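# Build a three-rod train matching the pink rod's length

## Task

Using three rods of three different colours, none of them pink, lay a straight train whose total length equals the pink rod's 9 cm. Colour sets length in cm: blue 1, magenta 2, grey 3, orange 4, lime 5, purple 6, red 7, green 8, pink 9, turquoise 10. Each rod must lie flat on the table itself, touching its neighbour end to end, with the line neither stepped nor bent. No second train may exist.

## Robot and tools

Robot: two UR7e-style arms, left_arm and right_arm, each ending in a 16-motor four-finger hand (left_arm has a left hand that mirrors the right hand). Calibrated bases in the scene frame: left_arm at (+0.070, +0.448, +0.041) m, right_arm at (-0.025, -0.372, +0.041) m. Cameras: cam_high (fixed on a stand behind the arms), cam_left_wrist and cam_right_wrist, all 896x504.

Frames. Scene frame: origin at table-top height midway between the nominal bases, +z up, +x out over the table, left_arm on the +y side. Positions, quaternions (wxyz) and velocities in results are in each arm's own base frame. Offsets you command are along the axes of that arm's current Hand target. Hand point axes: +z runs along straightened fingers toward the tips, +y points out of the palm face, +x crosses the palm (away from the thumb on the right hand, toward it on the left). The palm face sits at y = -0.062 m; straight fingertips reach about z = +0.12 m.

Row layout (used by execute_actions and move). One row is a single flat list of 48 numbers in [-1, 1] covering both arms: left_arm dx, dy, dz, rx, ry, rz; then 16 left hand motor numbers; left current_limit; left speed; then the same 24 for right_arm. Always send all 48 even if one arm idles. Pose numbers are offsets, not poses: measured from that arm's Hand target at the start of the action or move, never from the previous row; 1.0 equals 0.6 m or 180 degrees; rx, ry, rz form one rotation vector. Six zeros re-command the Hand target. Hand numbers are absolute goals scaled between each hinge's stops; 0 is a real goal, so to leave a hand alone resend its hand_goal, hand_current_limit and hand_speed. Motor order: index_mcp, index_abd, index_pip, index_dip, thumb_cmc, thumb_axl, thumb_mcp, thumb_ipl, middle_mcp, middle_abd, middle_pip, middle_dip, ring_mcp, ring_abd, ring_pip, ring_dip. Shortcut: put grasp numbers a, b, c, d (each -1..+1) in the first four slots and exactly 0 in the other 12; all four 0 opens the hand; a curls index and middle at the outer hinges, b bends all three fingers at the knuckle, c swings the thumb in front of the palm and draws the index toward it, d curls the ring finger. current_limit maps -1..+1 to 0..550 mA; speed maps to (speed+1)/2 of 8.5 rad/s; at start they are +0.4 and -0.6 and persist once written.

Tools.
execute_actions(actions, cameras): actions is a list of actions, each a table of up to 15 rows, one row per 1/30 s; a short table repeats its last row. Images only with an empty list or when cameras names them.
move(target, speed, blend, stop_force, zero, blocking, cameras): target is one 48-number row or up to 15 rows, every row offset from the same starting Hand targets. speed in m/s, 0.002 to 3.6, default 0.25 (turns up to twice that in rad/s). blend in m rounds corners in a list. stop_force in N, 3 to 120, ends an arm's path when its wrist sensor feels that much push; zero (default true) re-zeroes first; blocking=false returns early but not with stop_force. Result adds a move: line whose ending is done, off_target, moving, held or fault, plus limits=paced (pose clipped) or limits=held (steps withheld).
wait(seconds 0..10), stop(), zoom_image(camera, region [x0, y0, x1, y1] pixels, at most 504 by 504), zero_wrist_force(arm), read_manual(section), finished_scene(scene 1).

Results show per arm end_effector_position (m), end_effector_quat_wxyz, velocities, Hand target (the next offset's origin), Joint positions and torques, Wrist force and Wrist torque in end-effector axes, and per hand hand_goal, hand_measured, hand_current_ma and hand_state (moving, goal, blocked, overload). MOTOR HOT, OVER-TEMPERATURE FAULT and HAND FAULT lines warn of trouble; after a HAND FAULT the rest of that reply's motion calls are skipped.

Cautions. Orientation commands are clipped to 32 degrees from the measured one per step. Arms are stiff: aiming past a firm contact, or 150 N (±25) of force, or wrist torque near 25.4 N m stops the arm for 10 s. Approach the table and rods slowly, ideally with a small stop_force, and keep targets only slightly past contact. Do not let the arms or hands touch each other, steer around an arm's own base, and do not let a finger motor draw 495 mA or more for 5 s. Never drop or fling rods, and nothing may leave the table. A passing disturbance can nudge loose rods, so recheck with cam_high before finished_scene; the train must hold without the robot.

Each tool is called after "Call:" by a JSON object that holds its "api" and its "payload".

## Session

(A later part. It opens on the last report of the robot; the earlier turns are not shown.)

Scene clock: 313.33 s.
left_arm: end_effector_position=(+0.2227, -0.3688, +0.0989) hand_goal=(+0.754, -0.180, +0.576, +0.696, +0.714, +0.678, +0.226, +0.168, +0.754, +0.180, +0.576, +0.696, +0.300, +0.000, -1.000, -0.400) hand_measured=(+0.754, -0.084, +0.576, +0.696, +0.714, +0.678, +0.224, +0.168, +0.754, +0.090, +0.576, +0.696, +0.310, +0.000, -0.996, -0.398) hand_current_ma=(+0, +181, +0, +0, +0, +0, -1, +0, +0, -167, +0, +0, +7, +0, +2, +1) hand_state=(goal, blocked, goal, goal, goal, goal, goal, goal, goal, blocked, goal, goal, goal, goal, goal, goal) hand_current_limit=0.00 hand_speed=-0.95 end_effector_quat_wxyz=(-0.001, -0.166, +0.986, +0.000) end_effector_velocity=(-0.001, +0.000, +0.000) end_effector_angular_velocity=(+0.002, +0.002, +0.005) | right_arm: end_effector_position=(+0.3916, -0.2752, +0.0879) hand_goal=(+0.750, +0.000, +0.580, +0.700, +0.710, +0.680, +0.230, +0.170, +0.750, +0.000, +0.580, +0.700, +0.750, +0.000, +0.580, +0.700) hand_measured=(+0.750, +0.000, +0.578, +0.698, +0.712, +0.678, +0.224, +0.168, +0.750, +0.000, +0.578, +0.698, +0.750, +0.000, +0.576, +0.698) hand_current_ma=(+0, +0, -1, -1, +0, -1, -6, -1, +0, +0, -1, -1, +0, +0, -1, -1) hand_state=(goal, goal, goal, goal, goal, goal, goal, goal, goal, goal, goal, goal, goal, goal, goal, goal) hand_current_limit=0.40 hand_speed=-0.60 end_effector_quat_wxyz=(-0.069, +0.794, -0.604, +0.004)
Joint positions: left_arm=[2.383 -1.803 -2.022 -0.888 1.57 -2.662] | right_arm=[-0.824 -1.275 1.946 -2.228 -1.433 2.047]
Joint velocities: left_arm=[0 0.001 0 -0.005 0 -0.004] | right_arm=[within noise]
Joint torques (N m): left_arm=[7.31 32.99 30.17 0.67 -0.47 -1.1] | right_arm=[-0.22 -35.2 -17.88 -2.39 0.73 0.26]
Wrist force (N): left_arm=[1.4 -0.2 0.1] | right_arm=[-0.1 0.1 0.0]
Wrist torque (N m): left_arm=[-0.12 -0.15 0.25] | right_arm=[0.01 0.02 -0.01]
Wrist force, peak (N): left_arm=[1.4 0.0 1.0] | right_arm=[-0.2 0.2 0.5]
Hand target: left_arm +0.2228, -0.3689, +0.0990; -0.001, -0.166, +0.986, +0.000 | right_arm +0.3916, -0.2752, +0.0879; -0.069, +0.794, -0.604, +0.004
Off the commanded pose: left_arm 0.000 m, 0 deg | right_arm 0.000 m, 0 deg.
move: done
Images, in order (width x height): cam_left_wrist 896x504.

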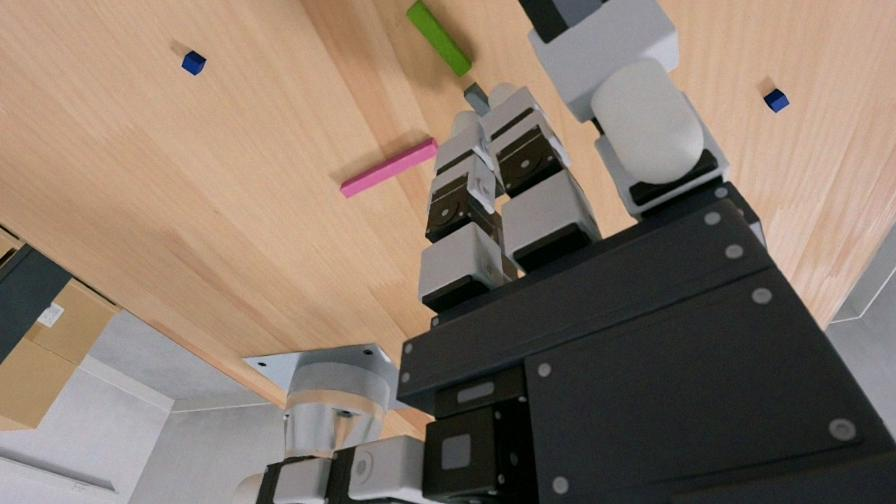

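Call:
{"api": "move", "payload": {"target": [-0.001,0,0.026,0,0,0, 0.754,-0.18,0.576,0.696,0.714,0.678,0.226,0.168,0.754,0.18,0.576,0.696,0.30,0,-1,-0.4,0.0,-0.95, 0,0,0,0,0,0, 0,0,0,0,0,0,0,0,0,0,0,0,0,0,0,0,0.4,-0.6], "speed": 0.006, "stop_force": 3, "cameras": ["cam_left_wrist"]}}

Call:
{"api": "zoom_image", "payload": {"camera": "cam_left_wrist", "region": [400, 0, 560, 120]}}

Scene clock: 330.80 s.
left_arm: end_effector_position=(+0.2233, -0.3687, +0.0834) hand_goal=(+0.754, -0.180, +0.576, +0.696, +0.714, +0.678, +0.226, +0.168, +0.754, +0.180, +0.576, +0.696, +0.300, +0.000, -1.000, -0.400) hand_measured=(+0.754, -0.084, +0.576, +0.696, +0.714, +0.678, +0.224, +0.168, +0.754, +0.090, +0.576, +0.696, +0.310, +0.000, -0.996, -0.398) hand_current_ma=(+0, +181, +0, +0, +0, +0, -1, +0, +0, -167, +0, +0, +7, +0, +2, +1) hand_state=(goal, blocked, goal, goal, goal, goal, goal, goal, goal, blocked, goal, goal, goal, goal, goal, goal) hand_current_limit=0.00 hand_speed=-0.95 end_effector_quat_wxyz=(-0.001, -0.166, +0.986, +0.000) | right_arm: end_effector_position=(+0.3916, -0.2752, +0.0879) hand_goal=(+0.750, +0.000, +0.580, +0.700, +0.710, +0.680, +0.230, +0.170, +0.750, +0.000, +0.580, +0.700, +0.750, +0.000, +0.580, +0.700) hand_measured=(+0.750, +0.000, +0.578, +0.698, +0.712, +0.678, +0.224, +0.168, +0.750, +0.000, +0.578, +0.698, +0.750, +0.000, +0.576, +0.698) hand_current_ma=(+0, +0, -1, -1, +0, -1, -6, -1, +0, +0, -1, -1, +0, +0, -1, -1) hand_state=(goal, goal, goal, goal, goal, goal, goal, goal, goal, goal, goal, goal, goal, goal, goal, goal) hand_current_limit=0.40 hand_speed=-0.60 end_effector_quat_wxyz=(-0.069, +0.794, -0.604, +0.004)
Joint positions: left_arm=[2.384 -1.829 -2.038 -0.845 1.57 -2.662] | right_arm=[-0.824 -1.275 1.946 -2.228 -1.433 2.047]
Joint torques (N m): left_arm=[8.27 32.64 20.43 0.81 -0.78 1.53] | right_arm=[-0.89 -34.86 -18.08 -2.53 0.55 0.34]
Wrist force (N): left_arm=[1.3 0.0 0.4] | right_arm=[-0.1 -0.1 0.1]
Wrist torque (N m): left_arm=[-0.10 -0.15 0.17] | right_arm=[0.00 0.01 -0.01]
Wrist force, peak (N): left_arm=[1.7 -0.1 0.4] | right_arm=[-0.2 0.0 0.6]
Hand target: left_arm +0.2233, -0.3687, +0.0834; -0.001, -0.166, +0.986, +0.000 | right_arm +0.3916, -0.2752, +0.0879; -0.069, +0.794, -0.604, +0.004
Off the commanded pose: left_arm 0.000 m, 0 deg | right_arm 0.000 m, 0 deg.
move: done
Images, in order (width x height): cam_left_wrist 896x504.

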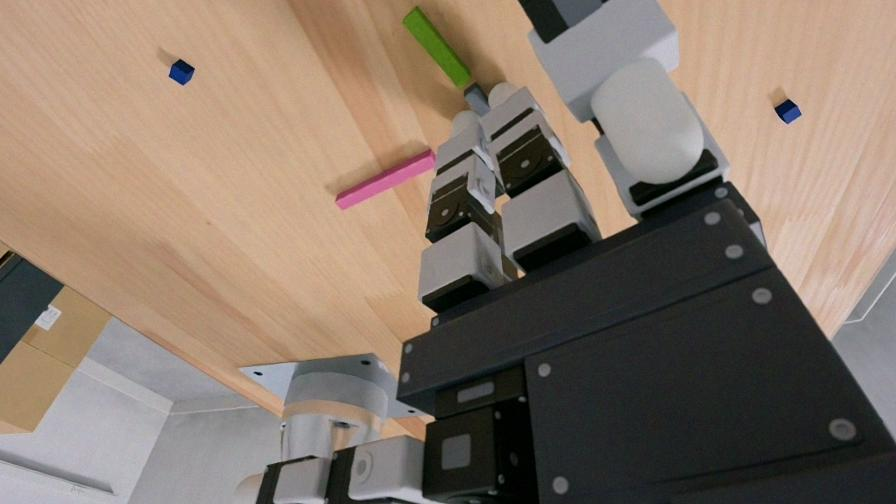

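Scaled by 3.150.

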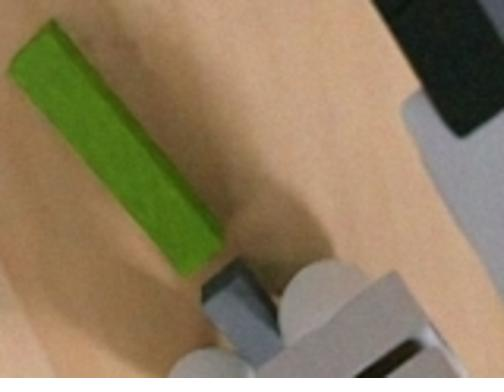

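Call:
{"api": "move", "payload": {"target": [0,0,0.01,0,0,0, 0.754,-0.18,0.576,0.696,0.714,0.678,0.226,0.168,0.754,0.18,0.576,0.696,0.30,0,-1,-0.4,0.0,-0.95, 0,0,0,0,0,0, 0,0,0,0,0,0,0,0,0,0,0,0,0,0,0,0,0.4,-0.6], "speed": 0.004, "stop_force": 3, "cameras": ["cam_left_wrist"]}}

Call:
{"api": "zoom_image", "payload": {"camera": "cam_left_wrist", "region": [400, 0, 560, 120]}}

Scene clock: 336.90 s.
left_arm: end_effector_position=(+0.2234, -0.3688, +0.0827) hand_goal=(+0.754, -0.180, +0.576, +0.696, +0.714, +0.678, +0.226, +0.168, +0.754, +0.180, +0.576, +0.696, +0.300, +0.000, -1.000, -0.400) hand_measured=(+0.754, -0.086, +0.576, +0.696, +0.714, +0.678, +0.224, +0.168, +0.754, +0.090, +0.576, +0.696, +0.310, +0.000, -0.996, -0.398) hand_current_ma=(+0, +179, +0, +0, +0, +0, -1, +0, +0, -167, +0, +0, +7, +0, +2, +1) hand_state=(goal, blocked, goal, goal, goal, goal, goal, goal, goal, blocked, goal, goal, goal, goal, goal, goal) hand_current_limit=0.00 hand_speed=-0.95 end_effector_quat_wxyz=(+0.000, -0.166, +0.986, +0.000) | right_arm: end_effector_position=(+0.3916, -0.2752, +0.0879) hand_goal=(+0.750, +0.000, +0.580, +0.700, +0.710, +0.680, +0.230, +0.170, +0.750, +0.000, +0.580, +0.700, +0.750, +0.000, +0.580, +0.700) hand_measured=(+0.750, +0.000, +0.578, +0.698, +0.712, +0.678, +0.224, +0.168, +0.750, +0.000, +0.578, +0.698, +0.750, +0.000, +0.576, +0.698) hand_current_ma=(+0, +0, -1, -1, +0, -1, -6, -1, +0, +0, -1, -1, +0, +0, -1, -1) hand_state=(goal, goal, goal, goal, goal, goal, goal, goal, goal, goal, goal, goal, goal, goal, goal, goal) hand_current_limit=0.40 hand_speed=-0.60 end_effector_quat_wxyz=(-0.069, +0.794, -0.604, +0.004)
Joint positions: left_arm=[2.384 -1.831 -2.039 -0.843 1.57 -2.662] | right_arm=[-0.824 -1.275 1.946 -2.228 -1.433 2.047]
Joint torques (N m): left_arm=[5.19 33.02 28.59 0.69 -0.35 0.43] | right_arm=[-0.68 -35.55 -18.33 -2.4 0.64 0.29]
Wrist force (N): left_arm=[0.8 -0.1 -0.8] | right_arm=[-0.1 0.1 0.1]
Wrist torque (N m): left_arm=[0.03 -0.18 0.14] | right_arm=[0.01 0.00 -0.01]
Wrist force, peak (N): left_arm=[1.1 -0.2 -3.8] | right_arm=[0.3 0.3 0.5]
Hand target: left_arm +0.2234, -0.3688, +0.0827; +0.000, -0.166, +0.986, +0.000 (not the last commanded pose) | right_arm +0.3916, -0.2752, +0.0879; -0.069, +0.794, -0.604, +0.004
Off the commanded pose: left_arm 0.005 m, 0 deg | right_arm 0.000 m, 0 deg.
move: contact (left_arm)
Images, in order (width x height): cam_left_wrist 896x504.

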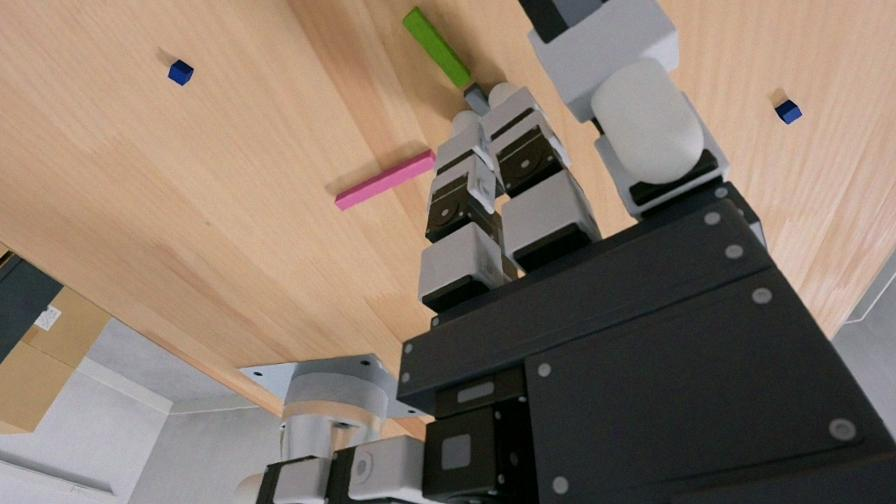

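Scaled by 3.150.

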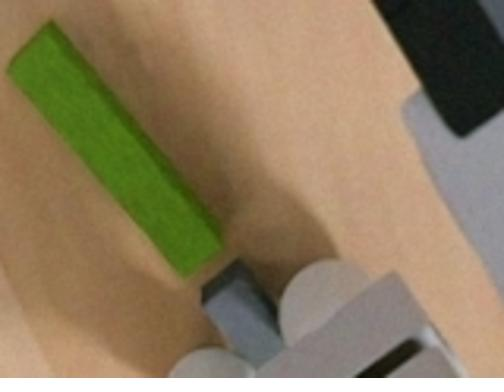

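Call:
{"api": "move", "payload": {"target": [0,0.0155,-0.0007,0,0,0, 0.754,-0.18,0.576,0.696,0.714,0.678,0.226,0.168,0.754,0.18,0.576,0.696,0.30,0,-1,-0.4,0.0,-0.95, 0,0,0,0,0,0, 0,0,0,0,0,0,0,0,0,0,0,0,0,0,0,0,0.4,-0.6], "speed": 0.01, "cameras": ["cam_left_wrist"]}}

Call:
{"api": "zoom_image", "payload": {"camera": "cam_left_wrist", "region": [400, 0, 560, 120]}}

Scene clock: 345.77 s.
left_arm: end_effector_position=(+0.2203, -0.3599, +0.0831) hand_goal=(+0.754, -0.180, +0.576, +0.696, +0.714, +0.678, +0.226, +0.168, +0.754, +0.180, +0.576, +0.696, +0.300, +0.000, -1.000, -0.400) hand_measured=(+0.754, -0.086, +0.576, +0.696, +0.714, +0.678, +0.224, +0.168, +0.754, +0.090, +0.576, +0.696, +0.310, +0.000, -0.996, -0.398) hand_current_ma=(+0, +179, +0, +0, +0, +0, -1, +0, +0, -167, +0, +0, +7, +0, +2, +1) hand_state=(goal, blocked, goal, goal, goal, goal, goal, goal, goal, blocked, goal, goal, goal, goal, goal, goal) hand_current_limit=0.00 hand_speed=-0.95 end_effector_quat_wxyz=(+0.000, -0.166, +0.986, +0.000) | right_arm: end_effector_position=(+0.3916, -0.2752, +0.0879) hand_goal=(+0.750, +0.000, +0.580, +0.700, +0.710, +0.680, +0.230, +0.170, +0.750, +0.000, +0.580, +0.700, +0.750, +0.000, +0.580, +0.700) hand_measured=(+0.750, +0.000, +0.578, +0.698, +0.712, +0.678, +0.224, +0.168, +0.750, +0.000, +0.578, +0.698, +0.750, +0.000, +0.576, +0.698) hand_current_ma=(+0, +0, -1, -1, +0, -1, -6, -1, +0, +0, -1, -1, +0, +0, -1, -1) hand_state=(goal, goal, goal, goal, goal, goal, goal, goal, goal, goal, goal, goal, goal, goal, goal, goal) hand_current_limit=0.40 hand_speed=-0.60 end_effector_quat_wxyz=(-0.069, +0.794, -0.604, +0.004)
Joint positions: left_arm=[2.393 -1.811 -2.064 -0.838 1.57 -2.653] | right_arm=[-0.824 -1.275 1.946 -2.228 -1.433 2.047]
Joint torques (N m): left_arm=[4.22 21.96 21.78 3.37 0.14 1.14] | right_arm=[-0.52 -35.28 -18.85 -2.8 0.72 0.38]
Wrist force (N): left_arm=[1.4 0.1 0.4] | right_arm=[0.0 0.2 0.2]
Wrist torque (N m): left_arm=[-0.09 -0.15 0.18] | right_arm=[0.01 0.00 0.01]
Wrist force, peak (N): left_arm=[1.2 -0.1 -1.8] | right_arm=[-0.4 0.2 0.5]
Hand target: left_arm +0.2204, -0.3600, +0.0831; +0.000, -0.166, +0.986, +0.000 | right_arm +0.3916, -0.2752, +0.0879; -0.069, +0.794, -0.604, +0.004
Off the commanded pose: left_arm 0.000 m, 0 deg | right_arm 0.000 m, 0 deg.
move: done
Images, in order (width x height): cam_left_wrist 896x504.

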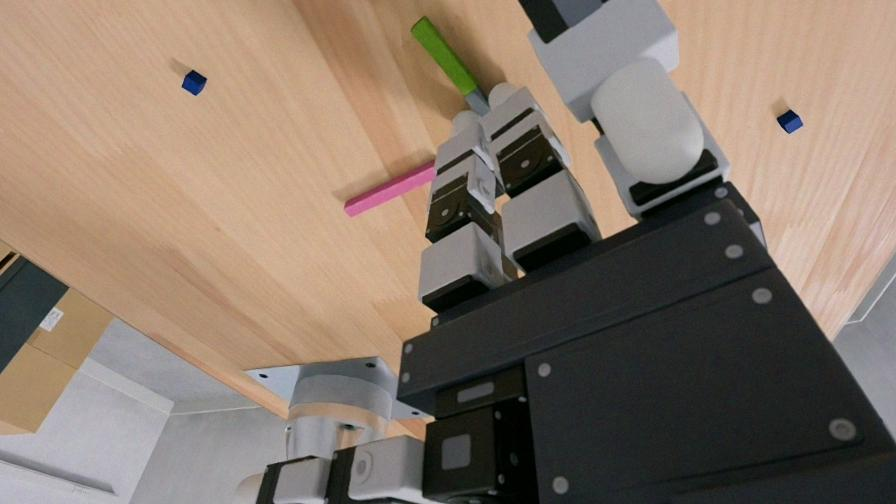

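Scaled by 3.150.

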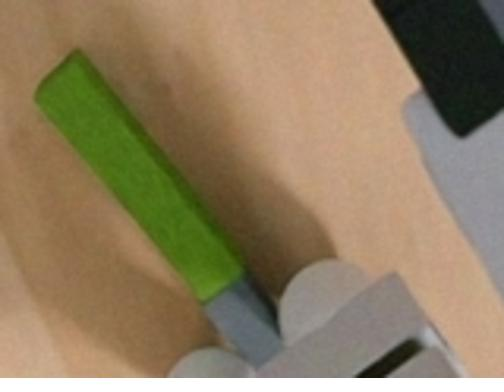

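Call:
{"api": "move", "payload": {"target": [0,0,0,0,0,0, 0.754,0,0.576,0.696,0.714,0.678,0.226,0.168,0.754,0,0.576,0.696,0.30,0,-1,-0.4,0.0,-0.97, 0,0,0,0,0,0, 0,0,0,0,0,0,0,0,0,0,0,0,0,0,0,0,0.4,-0.6], "speed": 0.01, "cameras": ["cam_left_wrist"]}}

Call:
{"api": "zoom_image", "payload": {"camera": "cam_left_wrist", "region": [400, 0, 560, 120]}}

Scene clock: 350.20 s.
left_arm: end_effector_position=(+0.2204, -0.3600, +0.0831) hand_goal=(+0.754, +0.000, +0.576, +0.696, +0.714, +0.678, +0.226, +0.168, +0.754, +0.000, +0.576, +0.696, +0.300, +0.000, -1.000, -0.400) hand_measured=(+0.754, -0.084, +0.576, +0.696, +0.714, +0.678, +0.224, +0.168, +0.754, +0.088, +0.576, +0.696, +0.310, +0.000, -0.996, -0.398) hand_current_ma=(+0, +45, +0, +0, +0, +0, -1, +0, +0, -41, +0, +0, +7, +0, +2, +1) hand_state=(goal, moving, goal, goal, goal, goal, goal, goal, goal, moving, goal, goal, goal, goal, goal, goal) hand_current_limit=0.00 hand_speed=-0.97 end_effector_quat_wxyz=(+0.000, -0.166, +0.986, +0.000) | right_arm: end_effector_position=(+0.3916, -0.2752, +0.0879) hand_goal=(+0.750, +0.000, +0.580, +0.700, +0.710, +0.680, +0.230, +0.170, +0.750, +0.000, +0.580, +0.700, +0.750, +0.000, +0.580, +0.700) hand_measured=(+0.750, +0.000, +0.578, +0.698, +0.712, +0.678, +0.224, +0.168, +0.750, +0.000, +0.578, +0.698, +0.750, +0.000, +0.576, +0.698) hand_current_ma=(+0, +0, -1, -1, +0, -1, -6, -1, +0, +0, -1, -1, +0, +0, -1, -1) hand_state=(goal, goal, goal, goal, goal, goal, goal, goal, goal, goal, goal, goal, goal, goal, goal, goal) hand_current_limit=0.40 hand_speed=-0.60 end_effector_quat_wxyz=(-0.069, +0.794, -0.604, +0.004)
Joint positions: left_arm=[2.393 -1.811 -2.064 -0.838 1.57 -2.653] | right_arm=[-0.824 -1.275 1.946 -2.228 -1.433 2.047]
Joint torques (N m): left_arm=[-6.32 18.37 29.13 0.72 0.5 -0.66] | right_arm=[0.12 -34.8 -17.74 -2.57 0.66 0.31]
Wrist force (N): left_arm=[1.2 0.0 0.7] | right_arm=[0.2 -0.1 0.3]
Wrist torque (N m): left_arm=[-0.12 -0.13 0.16] | right_arm=[-0.02 -0.02 0.01]
Wrist force, peak (N): left_arm=[1.6 -0.2 0.6] | right_arm=[0.1 0.5 0.3]
Hand target: left_arm +0.2204, -0.3600, +0.0831; +0.000, -0.166, +0.986, +0.000 | right_arm +0.3916, -0.2752, +0.0879; -0.069, +0.794, -0.604, +0.004
Off the commanded pose: left_arm 0.000 m, 0 deg | right_arm 0.000 m, 0 deg.
move: done
Images, in order (width x height): cam_left_wrist 896x504.

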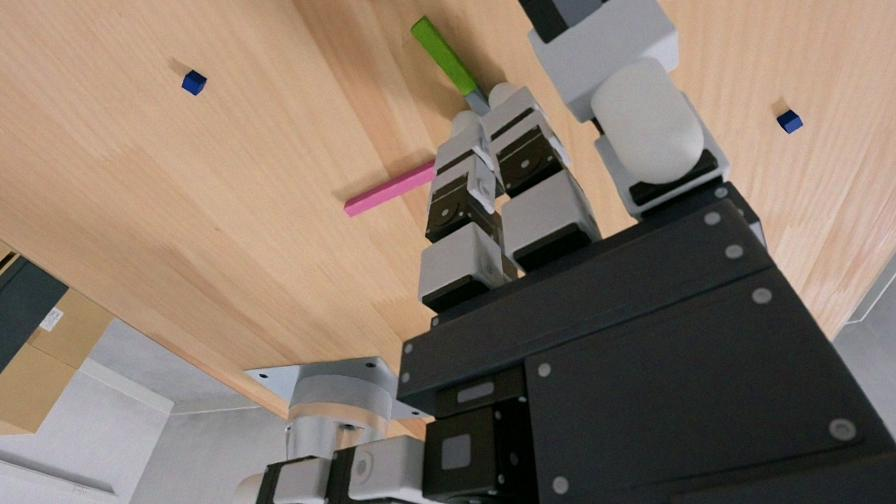

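Scaled by 3.150.

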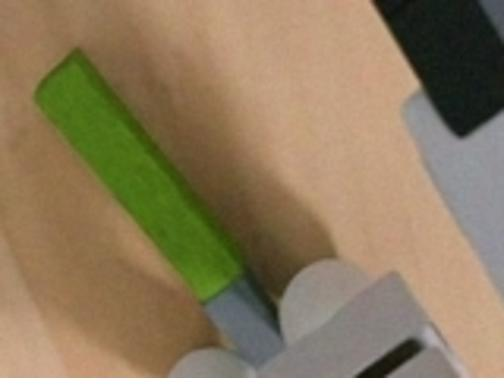

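Call:
{"api": "wait", "payload": {"seconds": 1.5, "cameras": ["cam_left_wrist"]}}

Call:
{"api": "zoom_image", "payload": {"camera": "cam_left_wrist", "region": [400, 0, 560, 120]}}

Scene clock: 355.93 s.
left_arm: end_effector_position=(+0.2204, -0.3600, +0.0831) hand_goal=(+0.754, +0.000, +0.576, +0.696, +0.714, +0.678, +0.226, +0.168, +0.754, +0.000, +0.576, +0.696, +0.300, +0.000, -1.000, -0.400) hand_measured=(+0.754, -0.004, +0.576, +0.696, +0.714, +0.678, +0.224, +0.168, +0.754, +0.004, +0.576, +0.696, +0.310, +0.000, -0.996, -0.398) hand_current_ma=(+0, -1, +0, +0, +0, +0, -1, +0, +0, +1, +0, +0, +7, +0, +2, +1) hand_state=(goal, goal, goal, goal, goal, goal, goal, goal, goal, goal, goal, goal, goal, goal, goal, goal) hand_current_limit=0.00 hand_speed=-0.97 end_effector_quat_wxyz=(+0.000, -0.166, +0.986, +0.000) | right_arm: end_effector_position=(+0.3916, -0.2752, +0.0879) hand_goal=(+0.750, +0.000, +0.580, +0.700, +0.710, +0.680, +0.230, +0.170, +0.750, +0.000, +0.580, +0.700, +0.750, +0.000, +0.580, +0.700) hand_measured=(+0.750, +0.000, +0.578, +0.698, +0.712, +0.678, +0.224, +0.168, +0.750, +0.000, +0.578, +0.698, +0.750, +0.000, +0.576, +0.698) hand_current_ma=(+0, +0, -1, -1, +0, -1, -6, -1, +0, +0, -1, -1, +0, +0, -1, -1) hand_state=(goal, goal, goal, goal, goal, goal, goal, goal, goal, goal, goal, goal, goal, goal, goal, goal) hand_current_limit=0.40 hand_speed=-0.60 end_effector_quat_wxyz=(-0.069, +0.794, -0.604, +0.004)
Joint positions: left_arm=[2.393 -1.811 -2.064 -0.838 1.57 -2.653] | right_arm=[-0.824 -1.275 1.946 -2.228 -1.433 2.047]
Joint torques (N m): left_arm=[-6.83 18.37 28.58 0.92 0.39 -0.4] | right_arm=[-0.92 -35.77 -17.77 -2.63 0.71 0.65]
Wrist force (N): left_arm=[1.6 -0.1 0.3] | right_arm=[0.0 0.0 0.0]
Wrist torque (N m): left_arm=[-0.11 -0.19 0.20] | right_arm=[0.01 0.01 0.00]
Wrist force, peak (N): left_arm=[1.8 -0.2 0.3] | right_arm=[-0.2 0.2 0.4]
Hand target: left_arm +0.2204, -0.3600, +0.0831; +0.000, -0.166, +0.986, +0.000 | right_arm +0.3916, -0.2752, +0.0879; -0.069, +0.794, -0.604, +0.004
Off the commanded pose: left_arm 0.000 m, 0 deg | right_arm 0.000 m, 0 deg.
wait: 1.50 s; at rest from the start
Images, in order (width x height): cam_left_wrist 896x504.

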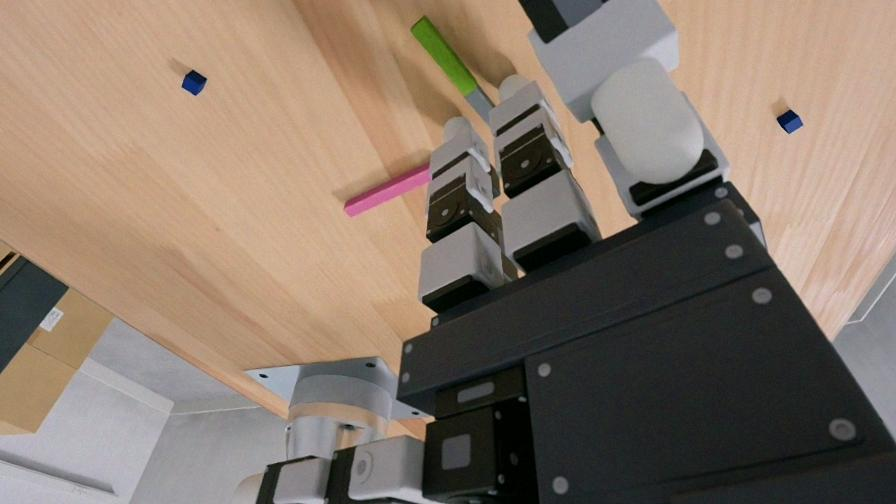

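Scaled by 3.150.

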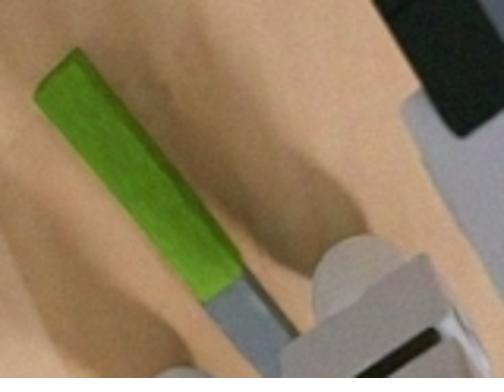

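Call:
{"api": "zoom_image", "payload": {"camera": "cam_left_wrist", "region": [760, 90, 820, 150]}}

Scaled by 8.400.

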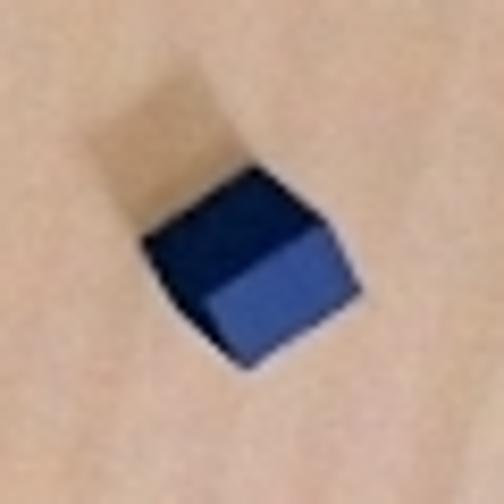

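Call:
{"api": "move", "payload": {"target": [[0,0,-0.0833,0,0,0, 0.754,0,0.576,0.696,0.714,0.678,0.226,0.168,0.754,0,0.576,0.696,0.30,0,-1,-0.4,0.0,-0.9, 0,0,0,0,0,0, 0,0,0,0,0,0,0,0,0,0,0,0,0,0,0,0,0.4,-0.6],[-0.2447,-0.2270,-0.0657,0,0,-0.072, 0.754,0,0.576,0.696,0.714,0.678,0.226,0.168,0.754,0,0.576,0.696,0.30,0,-1,-0.4,0.0,-0.9, 0,0,0,0,0,0, 0,0,0,0,0,0,0,0,0,0,0,0,0,0,0,0,0.4,-0.6]], "speed": [0.06,0.2], "blend": [0.01,0], "cameras": ["cam_left_wrist"]}}

Call:
{"api": "zoom_image", "payload": {"camera": "cam_left_wrist", "region": [400, 20, 560, 140]}}

Scene clock: 373.27 s.
left_arm: end_effector_position=(+0.4036, -0.4406, +0.1224) hand_goal=(+0.754, +0.000, +0.576, +0.696, +0.714, +0.678, +0.226, +0.168, +0.754, +0.000, +0.576, +0.696, +0.300, +0.000, -1.000, -0.400) hand_measured=(+0.754, -0.002, +0.576, +0.696, +0.714, +0.678, +0.224, +0.168, +0.754, +0.002, +0.576, +0.696, +0.310, +0.000, -0.996, -0.398) hand_current_ma=(+0, -1, +0, +0, +0, +0, -1, +0, +0, +1, +0, +0, +7, +0, +2, +1) hand_state=(goal, goal, goal, goal, goal, goal, goal, goal, goal, goal, goal, goal, goal, goal, goal, goal) hand_current_limit=0.00 hand_speed=-0.90 end_effector_quat_wxyz=(-0.001, -0.276, +0.961, +0.000) | right_arm: end_effector_position=(+0.3916, -0.2752, +0.0879) hand_goal=(+0.750, +0.000, +0.580, +0.700, +0.710, +0.680, +0.230, +0.170, +0.750, +0.000, +0.580, +0.700, +0.750, +0.000, +0.580, +0.700) hand_measured=(+0.750, +0.000, +0.578, +0.698, +0.712, +0.678, +0.224, +0.168, +0.750, +0.000, +0.578, +0.698, +0.750, +0.000, +0.576, +0.698) hand_current_ma=(+0, +0, -1, -1, +0, -1, -6, -1, +0, +0, -1, -1, +0, +0, -1, -1) hand_state=(goal, goal, goal, goal, goal, goal, goal, goal, goal, goal, goal, goal, goal, goal, goal, goal) hand_current_limit=0.40 hand_speed=-0.60 end_effector_quat_wxyz=(-0.069, +0.794, -0.604, +0.004)
Joint positions: left_arm=[2.519 -2.117 -1.483 -1.113 1.57 -2.753] | right_arm=[-0.824 -1.275 1.946 -2.228 -1.433 2.047]
Joint torques (N m): left_arm=[-7.31 34.15 31.36 2.9 0.7 1.2] | right_arm=[0 -36.26 -17.53 -2.77 0.75 0.4]
Wrist force (N): left_arm=[1.6 0.3 0.3] | right_arm=[0.0 0.0 0.3]
Wrist torque (N m): left_arm=[-0.06 -0.18 0.23] | right_arm=[-0.02 0.00 -0.01]
Wrist force, peak (N): left_arm=[2.9 1.3 -0.4] | right_arm=[-0.1 0.2 0.5]
Hand target: left_arm +0.4037, -0.4407, +0.1224; +0.000, -0.276, +0.961, +0.000 | right_arm +0.3916, -0.2752, +0.0879; -0.069, +0.794, -0.604, +0.004
Off the commanded pose: left_arm 0.000 m, 0 deg | right_arm 0.000 m, 0 deg.
move: done
Images, in order (width x height): cam_left_wrist 896x504.

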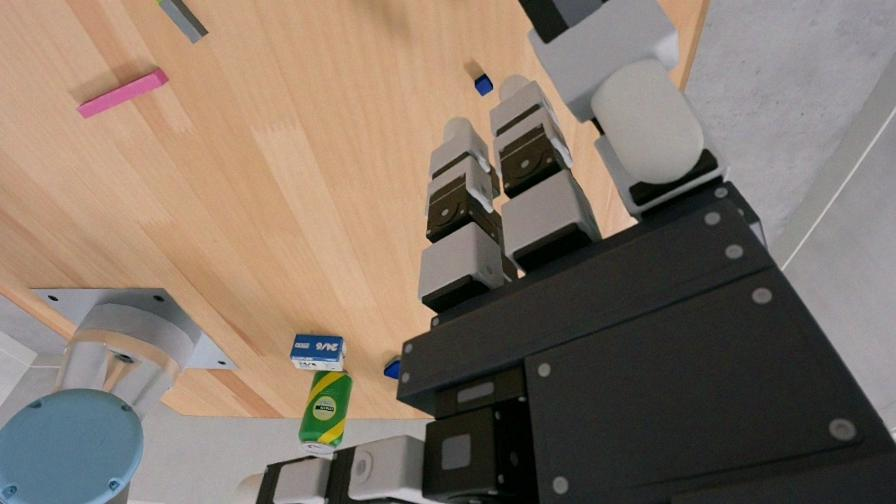

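Scaled by 3.150.

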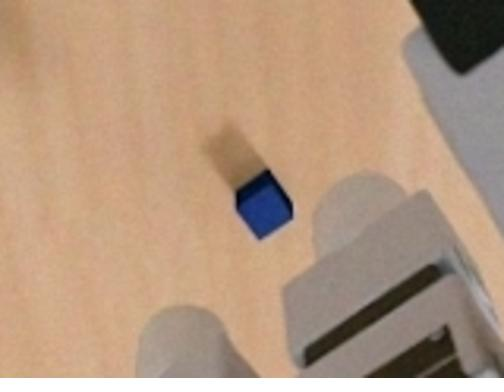

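Call:
{"api": "move", "payload": {"target": [0.0028,-0.0083,0.0457,0,0,0, 0.754,0,0.576,0.696,0.714,0.678,0.226,0.168,0.754,0,0.576,0.696,0.30,0,-1,-0.4,0.0,-0.9, 0,0,0,0,0,0, 0,0,0,0,0,0,0,0,0,0,0,0,0,0,0,0,0.4,-0.6], "speed": 0.08, "cameras": ["cam_left_wrist"]}}

Call:
{"api": "zoom_image", "payload": {"camera": "cam_left_wrist", "region": [420, 40, 560, 145]}}

Scene clock: 396.30 s.
left_arm: end_effector_position=(+0.4048, -0.4458, +0.0949) hand_goal=(+0.754, +0.000, +0.576, +0.696, +0.714, +0.678, +0.226, +0.168, +0.754, +0.000, +0.576, +0.696, +0.300, +0.000, -1.000, -0.400) hand_measured=(+0.754, -0.002, +0.576, +0.696, +0.714, +0.678, +0.224, +0.168, +0.754, +0.002, +0.576, +0.696, +0.310, +0.000, -0.996, -0.398) hand_current_ma=(+0, -1, +0, +0, +0, +0, -1, +0, +0, +1, +0, +0, +7, +0, +2, +1) hand_state=(goal, goal, goal, goal, goal, goal, goal, goal, goal, goal, goal, goal, goal, goal, goal, goal) hand_current_limit=0.00 hand_speed=-0.90 end_effector_quat_wxyz=(-0.001, -0.276, +0.961, +0.000) | right_arm: end_effector_position=(+0.3916, -0.2752, +0.0879) hand_goal=(+0.750, +0.000, +0.580, +0.700, +0.710, +0.680, +0.230, +0.170, +0.750, +0.000, +0.580, +0.700, +0.750, +0.000, +0.580, +0.700) hand_measured=(+0.750, +0.000, +0.578, +0.698, +0.712, +0.678, +0.224, +0.168, +0.750, +0.000, +0.578, +0.698, +0.750, +0.000, +0.576, +0.698) hand_current_ma=(+0, +0, -1, -1, +0, -1, -6, -1, +0, +0, -1, -1, +0, +0, -1, -1) hand_state=(goal, goal, goal, goal, goal, goal, goal, goal, goal, goal, goal, goal, goal, goal, goal, goal) hand_current_limit=0.40 hand_speed=-0.60 end_effector_quat_wxyz=(-0.069, +0.794, -0.604, +0.004)
Joint positions: left_arm=[2.513 -2.157 -1.496 -1.06 1.57 -2.758] | right_arm=[-0.824 -1.275 1.946 -2.228 -1.433 2.047]
Joint torques (N m): left_arm=[1.12 48.15 32.64 0.77 0.35 0.26] | right_arm=[-0.69 -35.1 -17.15 -2.88 0.61 0.38]
Wrist force (N): left_arm=[1.8 0.3 0.3] | right_arm=[-0.1 0.0 0.4]
Wrist torque (N m): left_arm=[-0.06 -0.21 0.33] | right_arm=[-0.03 0.00 -0.01]
Wrist force, peak (N): left_arm=[2.1 0.0 0.3] | right_arm=[-0.2 0.2 0.5]
Hand target: left_arm +0.4049, -0.4458, +0.0950; +0.000, -0.276, +0.961, +0.000 | right_arm +0.3916, -0.2752, +0.0879; -0.069, +0.794, -0.604, +0.004
Off the commanded pose: left_arm 0.000 m, 0 deg | right_arm 0.000 m, 0 deg.
move: done
Images, in order (width x height): cam_left_wrist 896x504.

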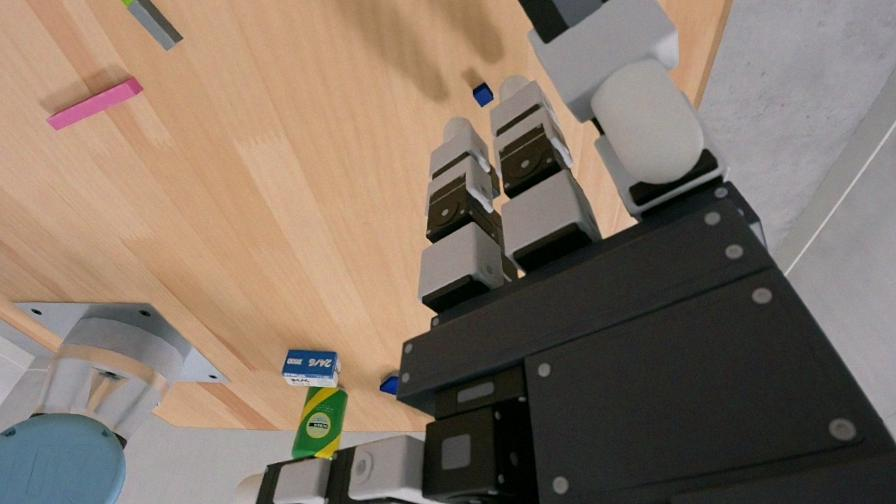

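Scaled by 3.600.

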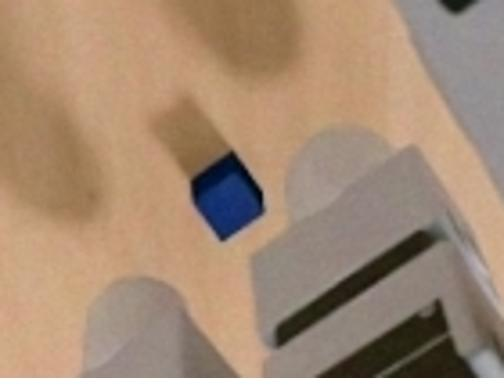

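Call:
{"api": "move", "payload": {"target": [-0.001,0,0.0192,0,0,0, 0.754,0,0.576,0.696,0.714,0.678,0.226,0.168,0.754,0,0.576,0.696,0.30,0,-1,-0.4,0.0,-0.9, 0,0,0,0,0,0, 0,0,0,0,0,0,0,0,0,0,0,0,0,0,0,0,0.4,-0.6], "speed": 0.008, "stop_force": 3}}

Call:
{"api": "move", "payload": {"target": [0,0,0,0,0,0, 0.754,-0.18,0.576,0.696,0.714,0.678,0.226,0.168,0.754,0.18,0.576,0.696,0.30,0,-1,-0.4,0.0,-0.95, 0,0,0,0,0,0, 0,0,0,0,0,0,0,0,0,0,0,0,0,0,0,0,0.4,-0.6], "speed": 0.008}}

Call:
{"api": "wait", "payload": {"seconds": 1.5, "cameras": ["cam_left_wrist"]}}

Call:
{"api": "zoom_image", "payload": {"camera": "cam_left_wrist", "region": [420, 40, 560, 145]}}

Scene clock: 407.63 s.
left_arm: end_effector_position=(+0.4053, -0.4455, +0.0834) hand_goal=(+0.754, +0.000, +0.576, +0.696, +0.714, +0.678, +0.226, +0.168, +0.754, +0.000, +0.576, +0.696, +0.300, +0.000, -1.000, -0.400) hand_measured=(+0.754, -0.002, +0.576, +0.696, +0.714, +0.678, +0.224, +0.168, +0.754, +0.002, +0.576, +0.696, +0.310, +0.000, -0.996, -0.398) hand_current_ma=(+0, -1, +0, +0, +0, +0, -1, +0, +0, +1, +0, +0, +7, +0, +2, +1) hand_state=(goal, goal, goal, goal, goal, goal, goal, goal, goal, goal, goal, goal, goal, goal, goal, goal) hand_current_limit=0.00 hand_speed=-0.90 end_effector_quat_wxyz=(-0.001, -0.276, +0.961, +0.000) | right_arm: end_effector_position=(+0.3916, -0.2752, +0.0879) hand_goal=(+0.750, +0.000, +0.580, +0.700, +0.710, +0.680, +0.230, +0.170, +0.750, +0.000, +0.580, +0.700, +0.750, +0.000, +0.580, +0.700) hand_measured=(+0.750, +0.000, +0.578, +0.698, +0.712, +0.678, +0.224, +0.168, +0.750, +0.000, +0.578, +0.698, +0.750, +0.000, +0.576, +0.698) hand_current_ma=(+0, +0, -1, -1, +0, -1, -6, -1, +0, +0, -1, -1, +0, +0, -1, -1) hand_state=(goal, goal, goal, goal, goal, goal, goal, goal, goal, goal, goal, goal, goal, goal, goal, goal) hand_current_limit=0.40 hand_speed=-0.60 end_effector_quat_wxyz=(-0.069, +0.794, -0.604, +0.004)
Joint positions: left_arm=[2.514 -2.171 -1.506 -1.036 1.57 -2.757] | right_arm=[-0.824 -1.275 1.946 -2.228 -1.433 2.047]
Joint torques (N m): left_arm=[9.1 48.21 23.94 0.77 -0.38 1.44] | right_arm=[-0.92 -36.21 -18.57 -2.82 0.73 0.43]
Wrist force (N): left_arm=[1.6 -0.1 -0.1] | right_arm=[0.0 0.0 0.3]
Wrist torque (N m): left_arm=[-0.09 -0.18 0.24] | right_arm=[-0.03 0.00 -0.01]
Wrist force, peak (N): left_arm=[1.9 0.4 0.2] | right_arm=[-0.3 -0.1 0.4]
Hand target: left_arm +0.4054, -0.4455, +0.0835; +0.000, -0.276, +0.961, +0.000 | right_arm +0.3916, -0.2752, +0.0879; -0.069, +0.794, -0.604, +0.004
Off the commanded pose: left_arm 0.000 m, 0 deg | right_arm 0.000 m, 0 deg.
move: done

Scene clock: 408.37 s.
left_arm: end_effector_position=(+0.4054, -0.4455, +0.0835) hand_goal=(+0.754, -0.180, +0.576, +0.696, +0.714, +0.678, +0.226, +0.168, +0.754, +0.180, +0.576, +0.696, +0.300, +0.000, -1.000, -0.400) hand_measured=(+0.754, -0.084, +0.576, +0.696, +0.714, +0.678, +0.224, +0.168, +0.754, +0.086, +0.576, +0.696, +0.310, +0.000, -0.996, -0.398) hand_current_ma=(+0, +83, +0, +0, +0, +0, -1, +0, +0, -76, +0, +0, +7, +0, +2, +1) hand_state=(goal, moving, goal, goal, goal, goal, goal, goal, goal, moving, goal, goal, goal, goal, goal, goal) hand_current_limit=0.00 hand_speed=-0.95 end_effector_quat_wxyz=(+0.000, -0.276, +0.961, +0.000) | right_arm: end_effector_position=(+0.3916, -0.2752, +0.0879) hand_goal=(+0.750, +0.000, +0.580, +0.700, +0.710, +0.680, +0.230, +0.170, +0.750, +0.000, +0.580, +0.700, +0.750, +0.000, +0.580, +0.700) hand_measured=(+0.750, +0.000, +0.578, +0.698, +0.712, +0.678, +0.224, +0.168, +0.750, +0.000, +0.578, +0.698, +0.750, +0.000, +0.576, +0.698) hand_current_ma=(+0, +0, -1, -1, +0, -1, -6, -1, +0, +0, -1, -1, +0, +0, -1, -1) hand_state=(goal, goal, goal, goal, goal, goal, goal, goal, goal, goal, goal, goal, goal, goal, goal, goal) hand_current_limit=0.40 hand_speed=-0.60 end_effector_quat_wxyz=(-0.069, +0.794, -0.604, +0.004)
Joint positions: left_arm=[2.514 -2.171 -1.506 -1.036 1.57 -2.757] | right_arm=[-0.824 -1.275 1.946 -2.228 -1.433 2.047]
Joint torques (N m): left_arm=[7.32 48.87 31.47 0.82 -0.55 0.98] | right_arm=[-1.46 -36.38 -18.07 -2.86 0.84 0.5]
Wrist force (N): left_arm=[1.4 -0.1 0.4] | right_arm=[0.0 0.2 0.3]
Wrist torque (N m): left_arm=[-0.13 -0.15 0.24] | right_arm=[0.01 0.00 0.00]
Wrist force, peak (N): left_arm=[1.8 0.1 0.2] | right_arm=[0.0 0.3 0.3]
Hand target: left_arm +0.4054, -0.4455, +0.0835; +0.000, -0.276, +0.961, +0.000 | right_arm +0.3916, -0.2752, +0.0879; -0.069, +0.794, -0.604, +0.004
Off the commanded pose: left_arm 0.000 m, 0 deg | right_arm 0.000 m, 0 deg.
move: done

Scene clock: 409.87 s.
left_arm: end_effector_position=(+0.4054, -0.4455, +0.0835) hand_goal=(+0.754, -0.180, +0.576, +0.696, +0.714, +0.678, +0.226, +0.168, +0.754, +0.180, +0.576, +0.696, +0.300, +0.000, -1.000, -0.400) hand_measured=(+0.754, -0.086, +0.576, +0.696, +0.714, +0.678, +0.224, +0.168, +0.754, +0.090, +0.576, +0.696, +0.310, +0.000, -0.996, -0.398) hand_current_ma=(+0, +180, +0, +0, +0, +0, -1, +0, +0, -164, +0, +0, +7, +0, +2, +1) hand_state=(goal, blocked, goal, goal, goal, goal, goal, goal, goal, blocked, goal, goal, goal, goal, goal, goal) hand_current_limit=0.00 hand_speed=-0.95 end_effector_quat_wxyz=(+0.000, -0.276, +0.961, +0.000) | right_arm: end_effector_position=(+0.3916, -0.2752, +0.0879) hand_goal=(+0.750, +0.000, +0.580, +0.700, +0.710, +0.680, +0.230, +0.170, +0.750, +0.000, +0.580, +0.700, +0.750, +0.000, +0.580, +0.700) hand_measured=(+0.750, +0.000, +0.578, +0.698, +0.712, +0.678, +0.224, +0.168, +0.750, +0.000, +0.578, +0.698, +0.750, +0.000, +0.576, +0.698) hand_current_ma=(+0, +0, -1, -1, +0, -1, -6, -1, +0, +0, -1, -1, +0, +0, -1, -1) hand_state=(goal, goal, goal, goal, goal, goal, goal, goal, goal, goal, goal, goal, goal, goal, goal, goal) hand_current_limit=0.40 hand_speed=-0.60 end_effector_quat_wxyz=(-0.069, +0.794, -0.604, +0.004)
Joint positions: left_arm=[2.514 -2.171 -1.506 -1.036 1.57 -2.757] | right_arm=[-0.824 -1.275 1.946 -2.228 -1.433 2.047]
Joint torques (N m): left_arm=[4.83 48.27 31.09 0.81 -0.47 0.49] | right_arm=[-0.51 -35.23 -16.85 -2.83 0.68 0.46]
Wrist force (N): left_arm=[1.8 0.0 0.0] | right_arm=[-0.1 0.0 -0.1]
Wrist torque (N m): left_arm=[-0.08 -0.21 0.26] | right_arm=[0.00 0.01 -0.01]
Wrist force, peak (N): left_arm=[2.0 0.1 0.2] | right_arm=[0.1 -0.1 0.5]
Hand target: left_arm +0.4054, -0.4455, +0.0835; +0.000, -0.276, +0.961, +0.000 | right_arm +0.3916, -0.2752, +0.0879; -0.069, +0.794, -0.604, +0.004
Off the commanded pose: left_arm 0.000 m, 0 deg | right_arm 0.000 m, 0 deg.
wait: 1.50 s; at rest by 0.17 s
Images, in order (width x height): cam_left_wrist 896x504.

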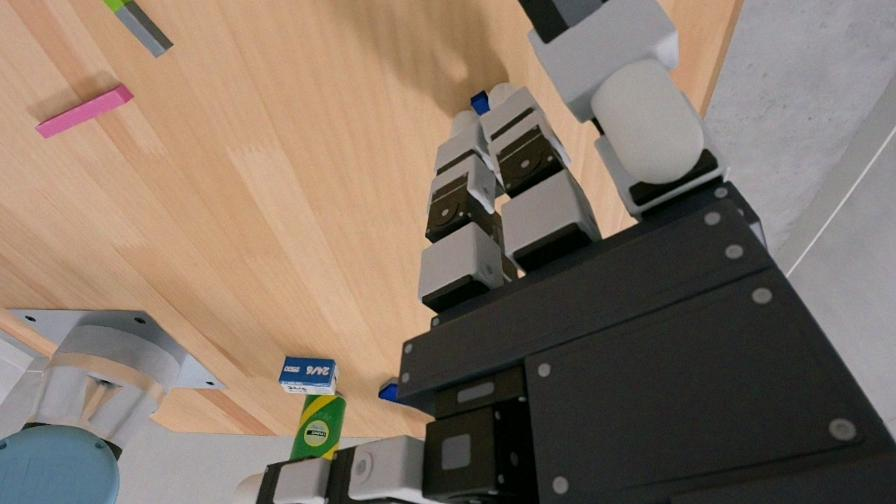

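Scaled by 3.600.

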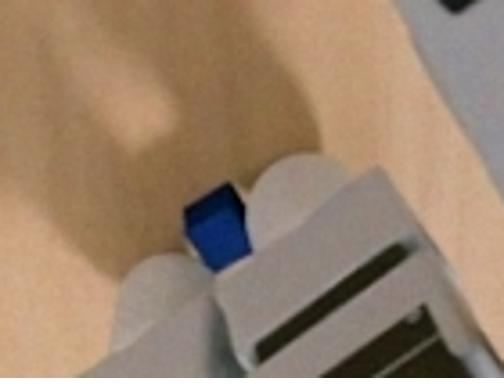

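Call:
{"api": "zoom_image", "payload": {"camera": "cam_left_wrist", "region": [460, 80, 510, 120]}}

Scaled by 10.080.

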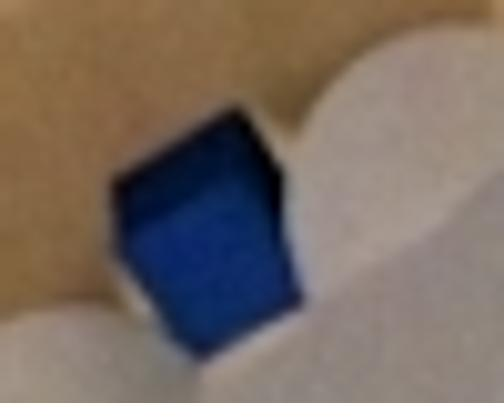

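Call:
{"api": "move", "payload": {"target": [0,0,0,0,0,0, 0.754,0,0.576,0.696,0.714,0.678,0.226,0.168,0.754,0,0.576,0.696,0.30,0,-1,-0.4,0.0,-0.95, 0,0,0,0,0,0, 0,0,0,0,0,0,0,0,0,0,0,0,0,0,0,0,0.4,-0.6], "speed": 0.008}}

Call:
{"api": "wait", "payload": {"seconds": 1.2, "cameras": ["cam_left_wrist"]}}

Call:
{"api": "zoom_image", "payload": {"camera": "cam_left_wrist", "region": [440, 70, 520, 130]}}

Scene clock: 428.70 s.
left_arm: end_effector_position=(+0.4054, -0.4455, +0.0835) hand_goal=(+0.754, +0.000, +0.576, +0.696, +0.714, +0.678, +0.226, +0.168, +0.754, +0.000, +0.576, +0.696, +0.300, +0.000, -1.000, -0.400) hand_measured=(+0.754, -0.004, +0.576, +0.696, +0.714, +0.678, +0.224, +0.168, +0.754, +0.004, +0.576, +0.696, +0.310, +0.000, -0.996, -0.398) hand_current_ma=(+0, -1, +0, +0, +0, +0, -1, +0, +0, +1, +0, +0, +7, +0, +2, +1) hand_state=(goal, goal, goal, goal, goal, goal, goal, goal, goal, goal, goal, goal, goal, goal, goal, goal) hand_current_limit=0.00 hand_speed=-0.95 end_effector_quat_wxyz=(+0.000, -0.276, +0.961, +0.000) | right_arm: end_effector_position=(+0.3916, -0.2752, +0.0879) hand_goal=(+0.750, +0.000, +0.580, +0.700, +0.710, +0.680, +0.230, +0.170, +0.750, +0.000, +0.580, +0.700, +0.750, +0.000, +0.580, +0.700) hand_measured=(+0.750, +0.000, +0.578, +0.698, +0.712, +0.678, +0.224, +0.168, +0.750, +0.000, +0.578, +0.698, +0.750, +0.000, +0.576, +0.698) hand_current_ma=(+0, +0, -1, -1, +0, -1, -6, -1, +0, +0, -1, -1, +0, +0, -1, -1) hand_state=(goal, goal, goal, goal, goal, goal, goal, goal, goal, goal, goal, goal, goal, goal, goal, goal) hand_current_limit=0.40 hand_speed=-0.60 end_effector_quat_wxyz=(-0.069, +0.794, -0.604, +0.004)
Joint positions: left_arm=[2.514 -2.171 -1.506 -1.036 1.57 -2.757] | right_arm=[-0.824 -1.275 1.946 -2.228 -1.433 2.047]
Joint torques (N m): left_arm=[-1.53 49.29 31.39 0.79 -0.57 -0.38] | right_arm=[-0.91 -35.85 -17.63 -2.96 0.85 0.45]
Wrist force (N): left_arm=[1.7 0.2 0.4] | right_arm=[-0.1 0.0 0.2]
Wrist torque (N m): left_arm=[-0.09 -0.19 0.25] | right_arm=[-0.01 0.01 -0.01]
Wrist force, peak (N): left_arm=[2.0 0.4 0.5] | right_arm=[-0.2 0.2 0.6]
Hand target: left_arm +0.4054, -0.4455, +0.0835; +0.000, -0.276, +0.961, +0.000 | right_arm +0.3916, -0.2752, +0.0879; -0.069, +0.794, -0.604, +0.004
Off the commanded pose: left_arm 0.000 m, 0 deg | right_arm 0.000 m, 0 deg.
move: done

Scene clock: 429.90 s.
left_arm: end_effector_position=(+0.4054, -0.4455, +0.0835) hand_goal=(+0.754, +0.000, +0.576, +0.696, +0.714, +0.678, +0.226, +0.168, +0.754, +0.000, +0.576, +0.696, +0.300, +0.000, -1.000, -0.400) hand_measured=(+0.754, -0.004, +0.576, +0.696, +0.714, +0.678, +0.224, +0.168, +0.754, +0.004, +0.576, +0.696, +0.310, +0.000, -0.996, -0.398) hand_current_ma=(+0, -1, +0, +0, +0, +0, -1, +0, +0, +1, +0, +0, +7, +0, +2, +1) hand_state=(goal, goal, goal, goal, goal, goal, goal, goal, goal, goal, goal, goal, goal, goal, goal, goal) hand_current_limit=0.00 hand_speed=-0.95 end_effector_quat_wxyz=(+0.000, -0.276, +0.961, +0.000) | right_arm: end_effector_position=(+0.3916, -0.2752, +0.0879) hand_goal=(+0.750, +0.000, +0.580, +0.700, +0.710, +0.680, +0.230, +0.170, +0.750, +0.000, +0.580, +0.700, +0.750, +0.000, +0.580, +0.700) hand_measured=(+0.750, +0.000, +0.578, +0.698, +0.712, +0.678, +0.224, +0.168, +0.750, +0.000, +0.578, +0.698, +0.750, +0.000, +0.576, +0.698) hand_current_ma=(+0, +0, -1, -1, +0, -1, -6, -1, +0, +0, -1, -1, +0, +0, -1, -1) hand_state=(goal, goal, goal, goal, goal, goal, goal, goal, goal, goal, goal, goal, goal, goal, goal, goal) hand_current_limit=0.40 hand_speed=-0.60 end_effector_quat_wxyz=(-0.069, +0.794, -0.604, +0.004)
Joint positions: left_arm=[2.514 -2.171 -1.506 -1.036 1.57 -2.757] | right_arm=[-0.824 -1.275 1.946 -2.228 -1.433 2.047]
Joint torques (N m): left_arm=[-3.42 48.6 30.42 0.71 -0.75 -0.16] | right_arm=[-0.86 -34.51 -17.32 -2.86 0.78 0.42]
Wrist force (N): left_arm=[1.5 0.1 0.2] | right_arm=[-0.2 0.4 0.2]
Wrist torque (N m): left_arm=[-0.08 -0.17 0.23] | right_arm=[0.03 0.02 -0.01]
Wrist force, peak (N): left_arm=[1.9 -0.1 0.1] | right_arm=[-0.4 0.0 0.4]
Hand target: left_arm +0.4054, -0.4455, +0.0835; +0.000, -0.276, +0.961, +0.000 | right_arm +0.3916, -0.2752, +0.0879; -0.069, +0.794, -0.604, +0.004
Off the commanded pose: left_arm 0.000 m, 0 deg | right_arm 0.000 m, 0 deg.
wait: 1.20 s; at rest by 0.17 s
Images, in order (width x height): cam_left_wrist 896x504.

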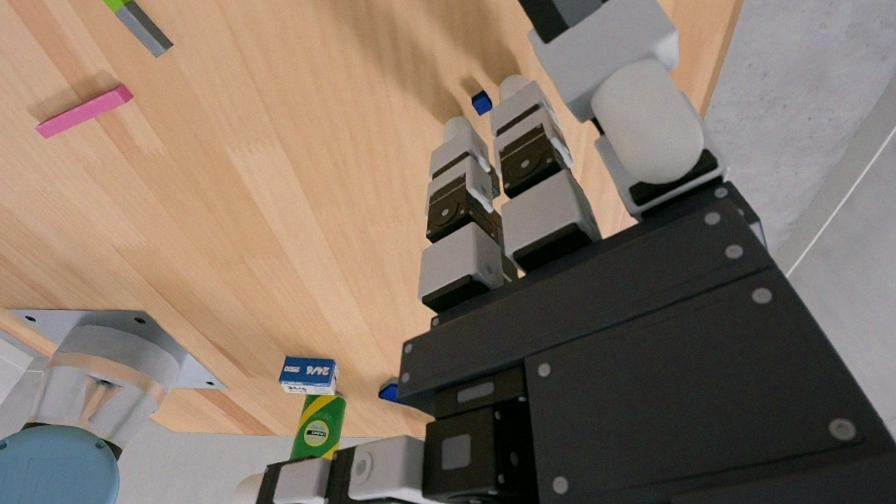

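Scaled by 6.300.

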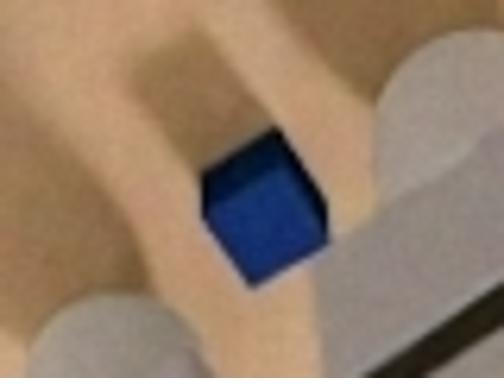

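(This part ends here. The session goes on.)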